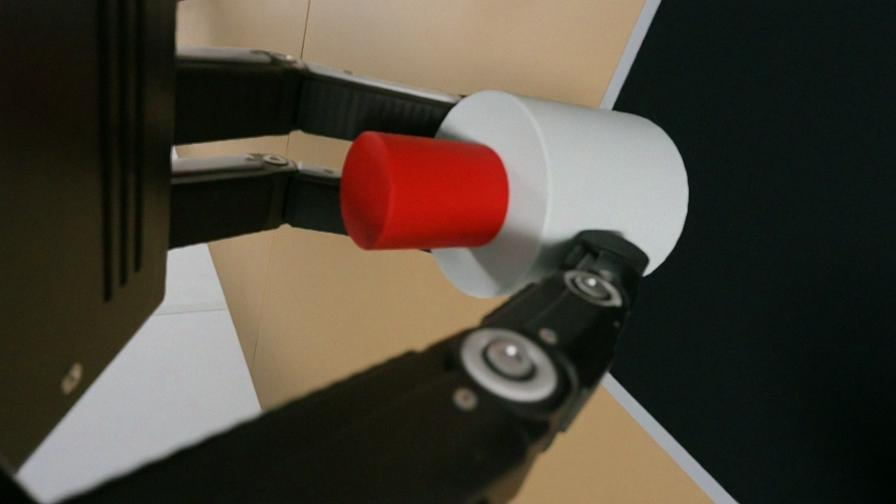

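Call:
move(arm1={"target": [0.878, 0.4145, 0.87, 0.35355, -0.61237, 0.61237, -0.35355], "speed": 0.2}, arm2={"target": [-0.297, 0.434, 0.87, 0.35355, -0.61237, 0.61237, -0.35355], "speed": 0.2}, arm3={"target": [-0.959, -0.450, 0.87, 0.35355, -0.61237, -0.61237, 0.35355], "speed": 0.2}, arm4={"target": [0.304, -0.415, 0.87, 0.35355, -0.61237, -0.61237, 0.35355], "speed": 0.2})

Call:
move(arm1={"target": [1.0085, 0.0085, 0.875, 0.19134, -0.33141, 0.8001, -0.46194], "speed": 0.35}, arm2={"target": [-0.4915, 0.0085, 0.875, 0.19134, -0.33141, 0.8001, -0.46194], "speed": 0.35}, arm3={"target": [-1.0085, -0.0085, 0.875, 0.46194, -0.8001, -0.33141, 0.19134], "speed": 0.35}, arm4={"target": [0.4915, -0.0085, 0.875, 0.46194, -0.8001, -0.33141, 0.19134], "speed": 0.35})

Call:
move(arm1={"target": [1.0085, 0.0085, 0.808, 0.19134, -0.33141, 0.8001, -0.46194], "speed": 0.1}, arm2={"target": [-0.4915, 0.0085, 0.808, 0.19134, -0.33141, 0.8001, -0.46194], "speed": 0.1}, arm3={"target": [-1.0085, -0.0085, 0.808, 0.46194, -0.8001, -0.33141, 0.19134], "speed": 0.1}, arm4={"target": [0.4915, -0.0085, 0.808, 0.46194, -0.8001, -0.33141, 0.19134], "speed": 0.1})

Call:
move(arm1={"joints": {"hand_thumb_bend": 0.9, "hand_index": 0.7, "hand_middle": 0.7, "hand_speed": 0}}, arm2={"joints": {"hand_thumb_bend": 0.9, "hand_index": 0.7, "hand_middle": 0.7, "hand_speed": 0}}, arm3={"joints": {"hand_thumb_bend": 0.9, "hand_index": 0.7, "hand_middle": 0.7, "hand_speed": 0}}, arm4={"joints": {"hand_thumb_bend": 0.9, "hand_index": 0.7, "hand_middle": 0.7, "hand_speed": 0}})

Call:
move(arm1={"target": [1.0085, 0.0085, 0.875, 0.19134, -0.33141, 0.8001, -0.46194], "speed": 0.2}, arm2={"target": [-0.4915, 0.0085, 0.875, 0.19134, -0.33141, 0.8001, -0.46194], "speed": 0.2}, arm3={"target": [-1.0085, -0.0085, 0.875, 0.46194, -0.8001, -0.33141, 0.19134], "speed": 0.2}, arm4={"target": [0.4915, -0.0085, 0.875, 0.46194, -0.8001, -0.33141, 0.19134], "speed": 0.2})

Call:
move(arm1={"target": [0.90, 0.25, 0.92, 0.19134, -0.33141, 0.8001, -0.46194], "speed": 0.3}, arm2={"target": [-0.55, 0.25, 0.92, 0.19134, -0.33141, 0.8001, -0.46194], "speed": 0.3}, arm3={"target": [-0.90, -0.25, 0.92, 0.46194, -0.8001, -0.33141, 0.19134], "speed": 0.3}, arm4={"target": [0.55, -0.25, 0.92, 0.46194, -0.8001, -0.33141, 0.19134], "speed": 0.3}, cameras=["cam_high"])

Call:
zoom_image(camera="cam_high", region=[100, 240, 340, 380])

Call:
zoom_image(camera="cam_high", region=[530, 90, 770, 230])

Scene clock: 931.53 s.
Joint torques (N m): arm1=[1.46 -10 -1.62 -0.25 -0.51 -2.07 -0.38] | arm2=[-0.99 -10.89 -0.45 -0.67 -0.25 -2.7 0.1] | arm3=[-1.19 -10.8 -1.85 1.98 0.08 -1.98 -0.02] | arm4=[-1.86 -13.4 -1.75 1.25 0.02 -2 0.07]
Flange force (N): arm1=[1.9 -4.0 -1.1] | arm2=[-3.5 -2.1 1.7] | arm3=[1.5 -0.5 -5.4] | arm4=[0.2 3.9 -2.2]
move: arm1 done; arm2 done; arm3 done; arm4 done
Joint velocities: within noise
arm1.joint_positions: joint1_rad=+0.634 joint2_rad=+0.583 joint3_rad=-0.100 joint4_rad=+2.291 joint5_rad=+2.206 joint6_rad=-1.149 joint7_rad=-0.277 hand_little=+1.000 hand_ring=+1.000 hand_middle=+0.085 hand_index=+0.029 hand_thumb_turn=-1.000 hand_thumb_bend=+0.520 hand_force_limit=+0.000 hand_speed=-0.800
arm1.joint_status: not commanded
arm1.hand_stopped_by: target,target,force,force,force,target
arm1.little_load_n: 0.0
arm1.ring_load_n: 0.0
arm1.middle_load_n: 5.0
arm1.index_load_n: 5.0
arm1.thumb_bend_load_n: 9.5
arm1.thumb_turn_load_n: -0.5
arm1.hand: x=+0.8780 y=+0.4145 z=+0.8700 quat_wxyz=(-0.354, +0.612, -0.612, +0.354)
arm1.hand_target: x=+0.8780 y=+0.4145 z=+0.8700 quat_wxyz=(-0.354, +0.612, -0.612, +0.354)
arm1.hand_status: done (0.000 m and 0.0 deg from the pose sent, 0.080 m and 0.0 deg at the start)
arm2.joint_positions: joint1_rad=+0.624 joint2_rad=+0.673 joint3_rad=-0.159 joint4_rad=+2.355 joint5_rad=+2.172 joint6_rad=-1.026 joint7_rad=-0.179 hand_little=+1.000 hand_ring=+1.000 hand_middle=+0.067 hand_index=+0.012 hand_thumb_turn=-1.000 hand_thumb_bend=+0.511 hand_force_limit=+0.000 hand_speed=-0.800
arm2.joint_status: not commanded
arm2.hand_stopped_by: target,target,force,force,force,target
arm2.little_load_n: 0.0
arm2.ring_load_n: 0.0
arm2.middle_load_n: 4.0
arm2.index_load_n: 5.5
arm2.thumb_bend_load_n: 10.5
arm2.thumb_turn_load_n: -0.5
arm2.hand: x=-0.2970 y=+0.4340 z=+0.8700 quat_wxyz=(-0.354, +0.612, -0.612, +0.354)
arm2.hand_target: x=-0.2970 y=+0.4340 z=+0.8700 quat_wxyz=(-0.354, +0.612, -0.612, +0.354)
arm2.hand_status: done (0.000 m and 0.0 deg from the pose sent, 0.080 m and 0.0 deg at the start)
arm3.joint_positions: joint1_rad=+0.684 joint2_rad=+0.701 joint3_rad=-0.115 joint4_rad=+2.384 joint5_rad=+2.180 joint6_rad=-1.006 joint7_rad=-0.100 hand_little=+1.000 hand_ring=+1.000 hand_middle=+0.122 hand_index=+0.087 hand_thumb_turn=-1.000 hand_thumb_bend=+0.542 hand_force_limit=+0.000 hand_speed=-0.800
arm3.joint_status: not commanded
arm3.hand_stopped_by: target,target,force,force,force,target
arm3.little_load_n: 0.0
arm3.ring_load_n: 0.0
arm3.middle_load_n: 2.5
arm3.index_load_n: 7.5
arm3.thumb_bend_load_n: 10.5
arm3.thumb_turn_load_n: -0.5
arm3.hand: x=-0.9590 y=-0.4500 z=+0.8700 quat_wxyz=(-0.354, +0.612, +0.612, -0.354)
arm3.hand_target: x=-0.9590 y=-0.4500 z=+0.8700 quat_wxyz=(-0.354, +0.612, +0.612, -0.354)
arm3.hand_status: done (0.000 m and 0.0 deg from the pose sent, 0.080 m and 0.0 deg at the start)
arm4.joint_positions: joint1_rad=+0.639 joint2_rad=+0.813 joint3_rad=-0.148 joint4_rad=+2.275 joint5_rad=+2.153 joint6_rad=-0.994 joint7_rad=-0.141 hand_little=+1.000 hand_ring=+1.000 hand_middle=+0.067 hand_index=-0.007 hand_thumb_turn=-1.000 hand_thumb_bend=+0.510 hand_force_limit=+0.000 hand_speed=-0.800
arm4.joint_status: not commanded
arm4.hand_stopped_by: target,target,force,force,force,target
arm4.little_load_n: 0.0
arm4.ring_load_n: 0.0
arm4.middle_load_n: 5.5
arm4.index_load_n: 5.5
arm4.thumb_bend_load_n: 10.0
arm4.thumb_turn_load_n: -0.5
arm4.hand: x=+0.3040 y=-0.4150 z=+0.8700 quat_wxyz=(-0.354, +0.612, +0.612, -0.354)
arm4.hand_target: x=+0.3040 y=-0.4150 z=+0.8700 quat_wxyz=(-0.354, +0.612, +0.612, -0.354)
arm4.hand_status: done (0.000 m and 0.0 deg from the pose sent, 0.080 m and 0.0 deg at the start)
pictures: none

Scene clock: 933.60 s.
Joint torques (N m): arm1=[1.53 -18.1 -2.88 -5.94 -0.63 -1.75 -0.36] | arm2=[-0.92 -21.6 -0.88 -7.18 -1.48 -1.76 0.09] | arm3=[-1.33 -19.01 -3.33 -4.66 -0.46 -1.6 -0.04] | arm4=[-1.9 -23.66 -2.1 -5.39 -1.24 -1.13 0.06]
Flange force (N): arm1=[-3.6 -0.9 0.6] | arm2=[-5.5 0.4 -1.5] | arm3=[2.3 -1.5 -1.5] | arm4=[5.6 3.1 -0.2]
move: arm1 done; arm2 done; arm3 done; arm4 done
Joint velocities: within noise
arm1.joint_positions: joint1_rad=+0.142 joint2_rad=+0.773 joint3_rad=-0.247 joint4_rad=+1.716 joint5_rad=+1.231 joint6_rad=-0.518 joint7_rad=-0.632 hand_little=+1.000 hand_ring=+1.000 hand_middle=+0.085 hand_index=+0.029 hand_thumb_turn=-1.000 hand_thumb_bend=+0.520 hand_force_limit=+0.000 hand_speed=-0.800
arm1.joint_status: not commanded
arm1.hand_stopped_by: target,target,force,force,force,target
arm1.little_load_n: 0.0
arm1.ring_load_n: 0.0
arm1.middle_load_n: 5.0
arm1.index_load_n: 5.0
arm1.thumb_bend_load_n: 9.5
arm1.thumb_turn_load_n: 0.0
arm1.hand: x=+1.0085 y=+0.0085 z=+0.8750 quat_wxyz=(-0.191, +0.331, -0.800, +0.462)
arm1.hand_target: x=+1.0085 y=+0.0085 z=+0.8750 quat_wxyz=(-0.191, +0.331, -0.800, +0.462)
arm1.hand_status: done (0.000 m and 0.0 deg from the pose sent, 0.426 m and 45.0 deg at the start)
arm2.joint_positions: joint1_rad=+0.550 joint2_rad=+0.973 joint3_rad=-0.058 joint4_rad=+1.350 joint5_rad=+1.859 joint6_rad=-1.007 joint7_rad=-0.969 hand_little=+1.000 hand_ring=+1.000 hand_middle=+0.067 hand_index=+0.012 hand_thumb_turn=-1.000 hand_thumb_bend=+0.511 hand_force_limit=+0.000 hand_speed=-0.800
arm2.joint_status: not commanded
arm2.hand_stopped_by: target,target,force,force,force,target
arm2.little_load_n: 0.0
arm2.ring_load_n: 0.0
arm2.middle_load_n: 4.0
arm2.index_load_n: 5.5
arm2.thumb_bend_load_n: 10.0
arm2.thumb_turn_load_n: -0.5
arm2.hand: x=-0.4915 y=+0.0085 z=+0.8750 quat_wxyz=(-0.191, +0.331, -0.800, +0.462)
arm2.hand_target: x=-0.4915 y=+0.0085 z=+0.8750 quat_wxyz=(-0.191, +0.331, -0.800, +0.462)
arm2.hand_status: done (0.000 m and 0.0 deg from the pose sent, 0.468 m and 45.0 deg at the start)
arm3.joint_positions: joint1_rad=+0.295 joint2_rad=+0.873 joint3_rad=-0.248 joint4_rad=+1.687 joint5_rad=+1.370 joint6_rad=-0.600 joint7_rad=-0.608 hand_little=+1.000 hand_ring=+1.000 hand_middle=+0.122 hand_index=+0.087 hand_thumb_turn=-1.000 hand_thumb_bend=+0.542 hand_force_limit=+0.000 hand_speed=-0.800
arm3.joint_status: not commanded
arm3.hand_stopped_by: target,target,force,force,force,target
arm3.little_load_n: 0.0
arm3.ring_load_n: 0.0
arm3.middle_load_n: 2.5
arm3.index_load_n: 7.5
arm3.thumb_bend_load_n: 10.0
arm3.thumb_turn_load_n: -0.5
arm3.hand: x=-1.0085 y=-0.0085 z=+0.8750 quat_wxyz=(-0.462, +0.800, +0.331, -0.191)
arm3.hand_target: x=-1.0085 y=-0.0085 z=+0.8750 quat_wxyz=(-0.462, +0.800, +0.331, -0.191)
arm3.hand_status: done (0.000 m and 0.0 deg from the pose sent, 0.444 m and 45.0 deg at the start)
arm4.joint_positions: joint1_rad=+0.585 joint2_rad=+1.059 joint3_rad=-0.061 joint4_rad=+1.327 joint5_rad=+1.834 joint6_rad=-0.992 joint7_rad=-0.914 hand_little=+1.000 hand_ring=+1.000 hand_middle=+0.067 hand_index=-0.007 hand_thumb_turn=-1.000 hand_thumb_bend=+0.510 hand_force_limit=+0.000 hand_speed=-0.800
arm4.joint_status: not commanded
arm4.hand_stopped_by: target,target,force,force,force,target
arm4.little_load_n: 0.0
arm4.ring_load_n: 0.0
arm4.middle_load_n: 5.5
arm4.index_load_n: 6.0
arm4.thumb_bend_load_n: 10.0
arm4.thumb_turn_load_n: -0.5
arm4.hand: x=+0.4915 y=-0.0085 z=+0.8750 quat_wxyz=(-0.462, +0.800, +0.331, -0.191)
arm4.hand_target: x=+0.4915 y=-0.0085 z=+0.8750 quat_wxyz=(-0.462, +0.800, +0.331, -0.191)
arm4.hand_status: done (0.000 m and 0.0 deg from the pose sent, 0.448 m and 45.0 deg at the start)
pictures: none

Scene clock: 934.80 s.
Joint torques (N m): arm1=[1.51 -18.91 -2.85 -5.02 -0.41 -2.06 -0.34] | arm2=[-0.79 -21.57 -0.91 -6.4 -1.18 -1.77 0.13] | arm3=[-1.39 -19.63 -3.57 -3.71 -0.23 -1.82 -0.04] | arm4=[-1.77 -23.83 -2.18 -4.78 -1.01 -1.22 0.07]
Flange force (N): arm1=[-4.0 -1.2 0.5] | arm2=[-6.0 -1.1 -2.2] | arm3=[2.2 -1.3 -1.3] | arm4=[4.7 3.1 -0.1]
move: arm1 done; arm2 done; arm3 done; arm4 done
Joint velocities: within noise
arm1.joint_positions: joint1_rad=+0.115 joint2_rad=+0.905 joint3_rad=-0.207 joint4_rad=+1.726 joint5_rad=+1.050 joint6_rad=-0.597 joint7_rad=-0.403 hand_little=+1.000 hand_ring=+1.000 hand_middle=+0.085 hand_index=+0.029 hand_thumb_turn=-1.000 hand_thumb_bend=+0.520 hand_force_limit=+0.000 hand_speed=-0.800
arm1.joint_status: not commanded
arm1.hand_stopped_by: target,target,force,force,force,target
arm1.little_load_n: 0.0
arm1.ring_load_n: 0.0
arm1.middle_load_n: 4.5
arm1.index_load_n: 5.0
arm1.thumb_bend_load_n: 9.5
arm1.thumb_turn_load_n: 0.0
arm1.hand: x=+1.0085 y=+0.0085 z=+0.8080 quat_wxyz=(-0.191, +0.331, -0.800, +0.462)
arm1.hand_target: x=+1.0085 y=+0.0085 z=+0.8080 quat_wxyz=(-0.191, +0.331, -0.800, +0.462)
arm1.hand_status: done (0.000 m and 0.0 deg from the pose sent, 0.067 m and 0.0 deg at the start)
arm2.joint_positions: joint1_rad=+0.563 joint2_rad=+1.091 joint3_rad=-0.083 joint4_rad=+1.343 joint5_rad=+1.813 joint6_rad=-0.965 joint7_rad=-0.844 hand_little=+1.000 hand_ring=+1.000 hand_middle=+0.067 hand_index=+0.012 hand_thumb_turn=-1.000 hand_thumb_bend=+0.511 hand_force_limit=+0.000 hand_speed=-0.800
arm2.joint_status: not commanded
arm2.hand_stopped_by: target,target,force,force,force,target
arm2.little_load_n: 0.0
arm2.ring_load_n: 0.0
arm2.middle_load_n: 4.5
arm2.index_load_n: 5.5
arm2.thumb_bend_load_n: 10.0
arm2.thumb_turn_load_n: -0.5
arm2.hand: x=-0.4915 y=+0.0085 z=+0.8080 quat_wxyz=(-0.191, +0.331, -0.800, +0.462)
arm2.hand_target: x=-0.4915 y=+0.0085 z=+0.8080 quat_wxyz=(-0.191, +0.331, -0.800, +0.462)
arm2.hand_status: done (0.000 m and 0.0 deg from the pose sent, 0.067 m and 0.0 deg at the start)
arm3.joint_positions: joint1_rad=+0.292 joint2_rad=+1.012 joint3_rad=-0.241 joint4_rad=+1.675 joint5_rad=+1.235 joint6_rad=-0.635 joint7_rad=-0.403 hand_little=+1.000 hand_ring=+1.000 hand_middle=+0.122 hand_index=+0.087 hand_thumb_turn=-1.000 hand_thumb_bend=+0.542 hand_force_limit=+0.000 hand_speed=-0.800
arm3.joint_status: not commanded
arm3.hand_stopped_by: target,target,force,force,force,target
arm3.little_load_n: 0.0
arm3.ring_load_n: 0.0
arm3.middle_load_n: 2.5
arm3.index_load_n: 7.5
arm3.thumb_bend_load_n: 10.0
arm3.thumb_turn_load_n: -0.5
arm3.hand: x=-1.0085 y=-0.0084 z=+0.8080 quat_wxyz=(-0.462, +0.800, +0.331, -0.191)
arm3.hand_target: x=-1.0085 y=-0.0085 z=+0.8080 quat_wxyz=(-0.462, +0.800, +0.331, -0.191)
arm3.hand_status: done (0.000 m and 0.0 deg from the pose sent, 0.067 m and 0.0 deg at the start)
arm4.joint_positions: joint1_rad=+0.596 joint2_rad=+1.183 joint3_rad=-0.083 joint4_rad=+1.302 joint5_rad=+1.795 joint6_rad=-0.957 joint7_rad=-0.803 hand_little=+1.000 hand_ring=+1.000 hand_middle=+0.067 hand_index=-0.007 hand_thumb_turn=-1.000 hand_thumb_bend=+0.510 hand_force_limit=+0.000 hand_speed=-0.800
arm4.joint_status: not commanded
arm4.hand_stopped_by: target,target,force,force,force,target
arm4.little_load_n: 0.0
arm4.ring_load_n: 0.0
arm4.middle_load_n: 5.5
arm4.index_load_n: 6.0
arm4.thumb_bend_load_n: 10.0
arm4.thumb_turn_load_n: -0.5
arm4.hand: x=+0.4915 y=-0.0085 z=+0.8080 quat_wxyz=(-0.462, +0.800, +0.331, -0.191)
arm4.hand_target: x=+0.4915 y=-0.0085 z=+0.8080 quat_wxyz=(-0.462, +0.800, +0.331, -0.191)
arm4.hand_status: done (0.000 m and 0.0 deg from the pose sent, 0.067 m and 0.0 deg at the start)
pictures: none

Scene clock: 935.57 s.
Joint torques (N m): arm1=[1.47 -18.72 -2.8 -4.87 -0.45 -1.89 -0.33] | arm2=[-0.94 -21.68 -1.05 -6.35 -1.19 -1.9 0.1] | arm3=[-1.38 -19.55 -3.55 -3.7 -0.22 -1.77 -0.05] | arm4=[-1.94 -23.73 -2.23 -4.66 -0.98 -1.26 0.06]
Flange force (N): arm1=[-3.6 -1.4 0.3] | arm2=[-5.7 -0.8 -2.1] | arm3=[2.1 -1.4 -1.5] | arm4=[5.0 3.2 -0.2]
move: arm1 done; arm2 done; arm3 done; arm4 done
Joint velocities: within noise
arm1.joint_positions: joint1_rad=+0.115 joint2_rad=+0.905 joint3_rad=-0.207 joint4_rad=+1.726 joint5_rad=+1.050 joint6_rad=-0.597 joint7_rad=-0.403 hand_little=+1.000 hand_ring=+1.000 hand_middle=+0.700 hand_index=+0.700 hand_thumb_turn=-1.000 hand_thumb_bend=+0.900 hand_force_limit=+0.000 hand_speed=+0.000
arm1.joint_status: all done
arm1.hand_stopped_by: target,target,target,target,target,target
arm1.little_load_n: 0.0
arm1.ring_load_n: 0.0
arm1.middle_load_n: 0.0
arm1.index_load_n: 0.0
arm1.thumb_bend_load_n: 0.0
arm1.thumb_turn_load_n: 0.0
arm1.hand: x=+1.0085 y=+0.0085 z=+0.8080 quat_wxyz=(-0.191, +0.331, -0.800, +0.462)
arm1.hand_target: x=+1.0085 y=+0.0085 z=+0.8080 quat_wxyz=(-0.191, +0.331, -0.800, +0.462)
arm1.hand_status: not commanded
arm2.joint_positions: joint1_rad=+0.563 joint2_rad=+1.091 joint3_rad=-0.083 joint4_rad=+1.343 joint5_rad=+1.813 joint6_rad=-0.965 joint7_rad=-0.844 hand_little=+1.000 hand_ring=+1.000 hand_middle=+0.700 hand_index=+0.700 hand_thumb_turn=-1.000 hand_thumb_bend=+0.900 hand_force_limit=+0.000 hand_speed=+0.000
arm2.joint_status: all done
arm2.hand_stopped_by: target,target,target,target,target,target
arm2.little_load_n: 0.0
arm2.ring_load_n: 0.0
arm2.middle_load_n: 0.0
arm2.index_load_n: 0.0
arm2.thumb_bend_load_n: 0.0
arm2.thumb_turn_load_n: 0.0
arm2.hand: x=-0.4915 y=+0.0085 z=+0.8080 quat_wxyz=(-0.191, +0.331, -0.800, +0.462)
arm2.hand_target: x=-0.4915 y=+0.0085 z=+0.8080 quat_wxyz=(-0.191, +0.331, -0.800, +0.462)
arm2.hand_status: not commanded
arm3.joint_positions: joint1_rad=+0.292 joint2_rad=+1.012 joint3_rad=-0.241 joint4_rad=+1.675 joint5_rad=+1.235 joint6_rad=-0.635 joint7_rad=-0.403 hand_little=+1.000 hand_ring=+1.000 hand_middle=+0.700 hand_index=+0.700 hand_thumb_turn=-1.000 hand_thumb_bend=+0.900 hand_force_limit=+0.000 hand_speed=+0.000
arm3.joint_status: all done
arm3.hand_stopped_by: target,target,target,target,target,target
arm3.little_load_n: 0.0
arm3.ring_load_n: 0.0
arm3.middle_load_n: 0.0
arm3.index_load_n: 0.0
arm3.thumb_bend_load_n: 0.0
arm3.thumb_turn_load_n: 0.0
arm3.hand: x=-1.0085 y=-0.0085 z=+0.8080 quat_wxyz=(-0.462, +0.800, +0.331, -0.191)
arm3.hand_target: x=-1.0085 y=-0.0085 z=+0.8080 quat_wxyz=(-0.462, +0.800, +0.331, -0.191)
arm3.hand_status: not commanded
arm4.joint_positions: joint1_rad=+0.596 joint2_rad=+1.183 joint3_rad=-0.083 joint4_rad=+1.302 joint5_rad=+1.795 joint6_rad=-0.957 joint7_rad=-0.803 hand_little=+1.000 hand_ring=+1.000 hand_middle=+0.700 hand_index=+0.700 hand_thumb_turn=-1.000 hand_thumb_bend=+0.900 hand_force_limit=+0.000 hand_speed=+0.000
arm4.joint_status: all done
arm4.hand_stopped_by: target,target,target,target,target,target
arm4.little_load_n: 0.0
arm4.ring_load_n: 0.0
arm4.middle_load_n: 0.0
arm4.index_load_n: -0.5
arm4.thumb_bend_load_n: 0.0
arm4.thumb_turn_load_n: 0.0
arm4.hand: x=+0.4915 y=-0.0085 z=+0.8080 quat_wxyz=(-0.462, +0.800, +0.331, -0.191)
arm4.hand_target: x=+0.4915 y=-0.0085 z=+0.8080 quat_wxyz=(-0.462, +0.800, +0.331, -0.191)
arm4.hand_status: not commanded
pictures: none

Scene clock: 936.53 s.
Joint torques (N m): arm1=[1.52 -17.93 -2.83 -5.8 -0.57 -1.67 -0.3] | arm2=[-0.98 -21.17 -0.77 -6.98 -1.36 -1.69 0.09] | arm3=[-1.37 -18.94 -3.29 -4.6 -0.41 -1.57 -0.03] | arm4=[-1.92 -23.31 -1.97 -5.23 -1.16 -1.07 0.05]
Flange force (N): arm1=[-3.4 -1.3 0.5] | arm2=[-5.6 -0.2 -1.9] | arm3=[2.2 -1.5 -1.6] | arm4=[5.6 2.7 -0.5]
move: arm1 done; arm2 done; arm3 done; arm4 done
Joint velocities: within noise
arm1.joint_positions: joint1_rad=+0.144 joint2_rad=+0.774 joint3_rad=-0.250 joint4_rad=+1.716 joint5_rad=+1.231 joint6_rad=-0.517 joint7_rad=-0.631 hand_little=+1.000 hand_ring=+1.000 hand_middle=+0.700 hand_index=+0.700 hand_thumb_turn=-1.000 hand_thumb_bend=+0.900 hand_force_limit=+0.000 hand_speed=+0.000
arm1.joint_status: not commanded
arm1.hand_stopped_by: target,target,target,target,target,target
arm1.little_load_n: 0.0
arm1.ring_load_n: -0.5
arm1.middle_load_n: 0.0
arm1.index_load_n: 0.0
arm1.thumb_bend_load_n: 0.0
arm1.thumb_turn_load_n: 0.0
arm1.hand: x=+1.0085 y=+0.0085 z=+0.8750 quat_wxyz=(-0.191, +0.331, -0.800, +0.462)
arm1.hand_target: x=+1.0085 y=+0.0085 z=+0.8750 quat_wxyz=(-0.191, +0.331, -0.800, +0.462)
arm1.hand_status: done (0.000 m and 0.0 deg from the pose sent, 0.067 m and 0.0 deg at the start)
arm2.joint_positions: joint1_rad=+0.550 joint2_rad=+0.973 joint3_rad=-0.059 joint4_rad=+1.350 joint5_rad=+1.860 joint6_rad=-1.007 joint7_rad=-0.969 hand_little=+1.000 hand_ring=+1.000 hand_middle=+0.700 hand_index=+0.700 hand_thumb_turn=-1.000 hand_thumb_bend=+0.900 hand_force_limit=+0.000 hand_speed=+0.000
arm2.joint_status: not commanded
arm2.hand_stopped_by: target,target,target,target,target,target
arm2.little_load_n: 0.0
arm2.ring_load_n: 0.0
arm2.middle_load_n: 0.0
arm2.index_load_n: 0.0
arm2.thumb_bend_load_n: 0.0
arm2.thumb_turn_load_n: 0.0
arm2.hand: x=-0.4915 y=+0.0085 z=+0.8750 quat_wxyz=(-0.191, +0.331, -0.800, +0.462)
arm2.hand_target: x=-0.4915 y=+0.0085 z=+0.8750 quat_wxyz=(-0.191, +0.331, -0.800, +0.462)
arm2.hand_status: done (0.000 m and 0.0 deg from the pose sent, 0.067 m and 0.0 deg at the start)
arm3.joint_positions: joint1_rad=+0.297 joint2_rad=+0.874 joint3_rad=-0.252 joint4_rad=+1.687 joint5_rad=+1.371 joint6_rad=-0.598 joint7_rad=-0.607 hand_little=+1.000 hand_ring=+1.000 hand_middle=+0.700 hand_index=+0.700 hand_thumb_turn=-1.000 hand_thumb_bend=+0.900 hand_force_limit=+0.000 hand_speed=+0.000
arm3.joint_status: not commanded
arm3.hand_stopped_by: target,target,target,target,target,target
arm3.little_load_n: 0.0
arm3.ring_load_n: 0.0
arm3.middle_load_n: 0.0
arm3.index_load_n: 0.0
arm3.thumb_bend_load_n: 0.0
arm3.thumb_turn_load_n: 0.0
arm3.hand: x=-1.0085 y=-0.0085 z=+0.8750 quat_wxyz=(-0.462, +0.800, +0.331, -0.191)
arm3.hand_target: x=-1.0085 y=-0.0085 z=+0.8750 quat_wxyz=(-0.462, +0.800, +0.331, -0.191)
arm3.hand_status: done (0.000 m and 0.0 deg from the pose sent, 0.067 m and 0.0 deg at the start)
arm4.joint_positions: joint1_rad=+0.585 joint2_rad=+1.059 joint3_rad=-0.062 joint4_rad=+1.327 joint5_rad=+1.835 joint6_rad=-0.992 joint7_rad=-0.914 hand_little=+1.000 hand_ring=+1.000 hand_middle=+0.700 hand_index=+0.700 hand_thumb_turn=-1.000 hand_thumb_bend=+0.900 hand_force_limit=+0.000 hand_speed=+0.000
arm4.joint_status: not commanded
arm4.hand_stopped_by: target,target,target,target,target,target
arm4.little_load_n: 0.0
arm4.ring_load_n: 0.0
arm4.middle_load_n: 0.0
arm4.index_load_n: 0.0
arm4.thumb_bend_load_n: -0.5
arm4.thumb_turn_load_n: 0.0
arm4.hand: x=+0.4915 y=-0.0085 z=+0.8750 quat_wxyz=(-0.462, +0.800, +0.331, -0.191)
arm4.hand_target: x=+0.4915 y=-0.0085 z=+0.8750 quat_wxyz=(-0.462, +0.800, +0.331, -0.191)
arm4.hand_status: done (0.000 m and 0.0 deg from the pose sent, 0.067 m and 0.0 deg at the start)
pictures: none

Scene clock: 938.13 s.
Joint torques (N m): arm1=[1.44 -8.91 -1.43 -3.07 -0.51 -1.93 -0.28] | arm2=[-0.95 -15.44 0.03 -4.85 -1.05 -2.18 0.09] | arm3=[-1.19 -11.7 -2.03 -1.53 -0.24 -1.86 -0.04] | arm4=[-1.96 -17.35 -1.25 -2.81 -0.73 -1.57 0.05]
Flange force (N): arm1=[-2.0 -4.5 0.9] | arm2=[-3.9 -1.2 0.1] | arm3=[2.8 -1.4 -3.3] | arm4=[3.2 3.1 -2.5]
move: arm1 done; arm2 done; arm3 done; arm4 done
Joint velocities: within noise
arm1.joint_positions: joint1_rad=+0.488 joint2_rad=+0.371 joint3_rad=-0.167 joint4_rad=+2.415 joint5_rad=+1.298 joint6_rad=-0.862 joint7_rad=-0.375 hand_little=+1.000 hand_ring=+1.000 hand_middle=+0.700 hand_index=+0.700 hand_thumb_turn=-1.000 hand_thumb_bend=+0.900 hand_force_limit=+0.000 hand_speed=+0.000
arm1.joint_status: not commanded
arm1.hand_stopped_by: target,target,target,target,target,target
arm1.little_load_n: 0.0
arm1.ring_load_n: 0.0
arm1.middle_load_n: 0.0
arm1.index_load_n: 0.0
arm1.thumb_bend_load_n: 0.0
arm1.thumb_turn_load_n: 0.0
arm1.hand: x=+0.9000 y=+0.2500 z=+0.9200 quat_wxyz=(-0.191, +0.331, -0.800, +0.462)
arm1.hand_target: x=+0.9000 y=+0.2500 z=+0.9200 quat_wxyz=(-0.191, +0.331, -0.800, +0.462)
arm1.hand_status: done (0.000 m and 0.0 deg from the pose sent, 0.269 m and 0.0 deg at the start)
arm2.joint_positions: joint1_rad=+0.906 joint2_rad=+0.681 joint3_rad=+0.022 joint4_rad=+1.863 joint5_rad=+1.981 joint6_rad=-1.230 joint7_rad=-0.630 hand_little=+1.000 hand_ring=+1.000 hand_middle=+0.700 hand_index=+0.700 hand_thumb_turn=-1.000 hand_thumb_bend=+0.900 hand_force_limit=+0.000 hand_speed=+0.000
arm2.joint_status: not commanded
arm2.hand_stopped_by: target,target,target,target,target,target
arm2.little_load_n: 0.0
arm2.ring_load_n: 0.0
arm2.middle_load_n: 0.0
arm2.index_load_n: 0.0
arm2.thumb_bend_load_n: 0.0
arm2.thumb_turn_load_n: 0.0
arm2.hand: x=-0.5500 y=+0.2500 z=+0.9200 quat_wxyz=(-0.191, +0.331, -0.800, +0.462)
arm2.hand_target: x=-0.5500 y=+0.2500 z=+0.9200 quat_wxyz=(-0.191, +0.331, -0.800, +0.462)
arm2.hand_status: done (0.000 m and 0.0 deg from the pose sent, 0.253 m and 0.0 deg at the start)
arm3.joint_positions: joint1_rad=+0.707 joint2_rad=+0.547 joint3_rad=-0.152 joint4_rad=+2.314 joint5_rad=+1.507 joint6_rad=-0.918 joint7_rad=-0.310 hand_little=+1.000 hand_ring=+1.000 hand_middle=+0.700 hand_index=+0.700 hand_thumb_turn=-1.000 hand_thumb_bend=+0.900 hand_force_limit=+0.000 hand_speed=+0.000
arm3.joint_status: not commanded
arm3.hand_stopped_by: target,target,target,target,target,target
arm3.little_load_n: 0.0
arm3.ring_load_n: 0.0
arm3.middle_load_n: -0.5
arm3.index_load_n: 0.0
arm3.thumb_bend_load_n: 0.0
arm3.thumb_turn_load_n: 0.0
arm3.hand: x=-0.9000 y=-0.2500 z=+0.9200 quat_wxyz=(-0.462, +0.800, +0.331, -0.191)
arm3.hand_target: x=-0.9000 y=-0.2500 z=+0.9200 quat_wxyz=(-0.462, +0.800, +0.331, -0.191)
arm3.hand_status: done (0.000 m and 0.0 deg from the pose sent, 0.269 m and 0.0 deg at the start)
arm4.joint_positions: joint1_rad=+0.937 joint2_rad=+0.777 joint3_rad=+0.019 joint4_rad=+1.862 joint5_rad=+1.952 joint6_rad=-1.189 joint7_rad=-0.555 hand_little=+1.000 hand_ring=+1.000 hand_middle=+0.700 hand_index=+0.700 hand_thumb_turn=-1.000 hand_thumb_bend=+0.900 hand_force_limit=+0.000 hand_speed=+0.000
arm4.joint_status: not commanded
arm4.hand_stopped_by: target,target,target,target,target,target
arm4.little_load_n: 0.0
arm4.ring_load_n: 0.0
arm4.middle_load_n: 0.0
arm4.index_load_n: 0.0
arm4.thumb_bend_load_n: 0.0
arm4.thumb_turn_load_n: 0.0
arm4.hand: x=+0.5500 y=-0.2500 z=+0.9200 quat_wxyz=(-0.462, +0.800, +0.331, -0.191)
arm4.hand_target: x=+0.5500 y=-0.2500 z=+0.9200 quat_wxyz=(-0.462, +0.800, +0.331, -0.191)
arm4.hand_status: done (0.000 m and 0.0 deg from the pose sent, 0.253 m and 0.0 deg at the start)

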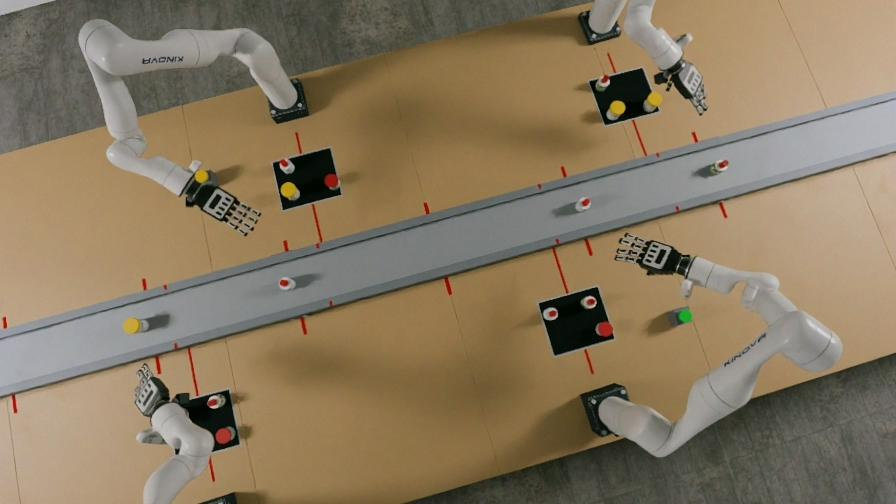

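Scaled by 2.100 from the camera's image (finer frame: 1280x720).

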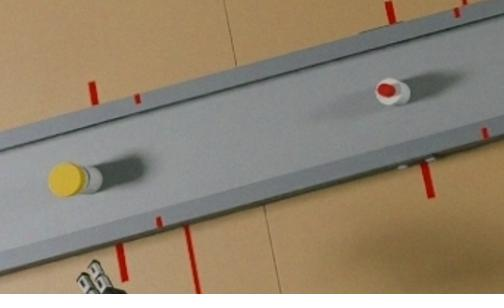

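Scaled by 2.100 from the camera's image (finer frame: 1280x720).

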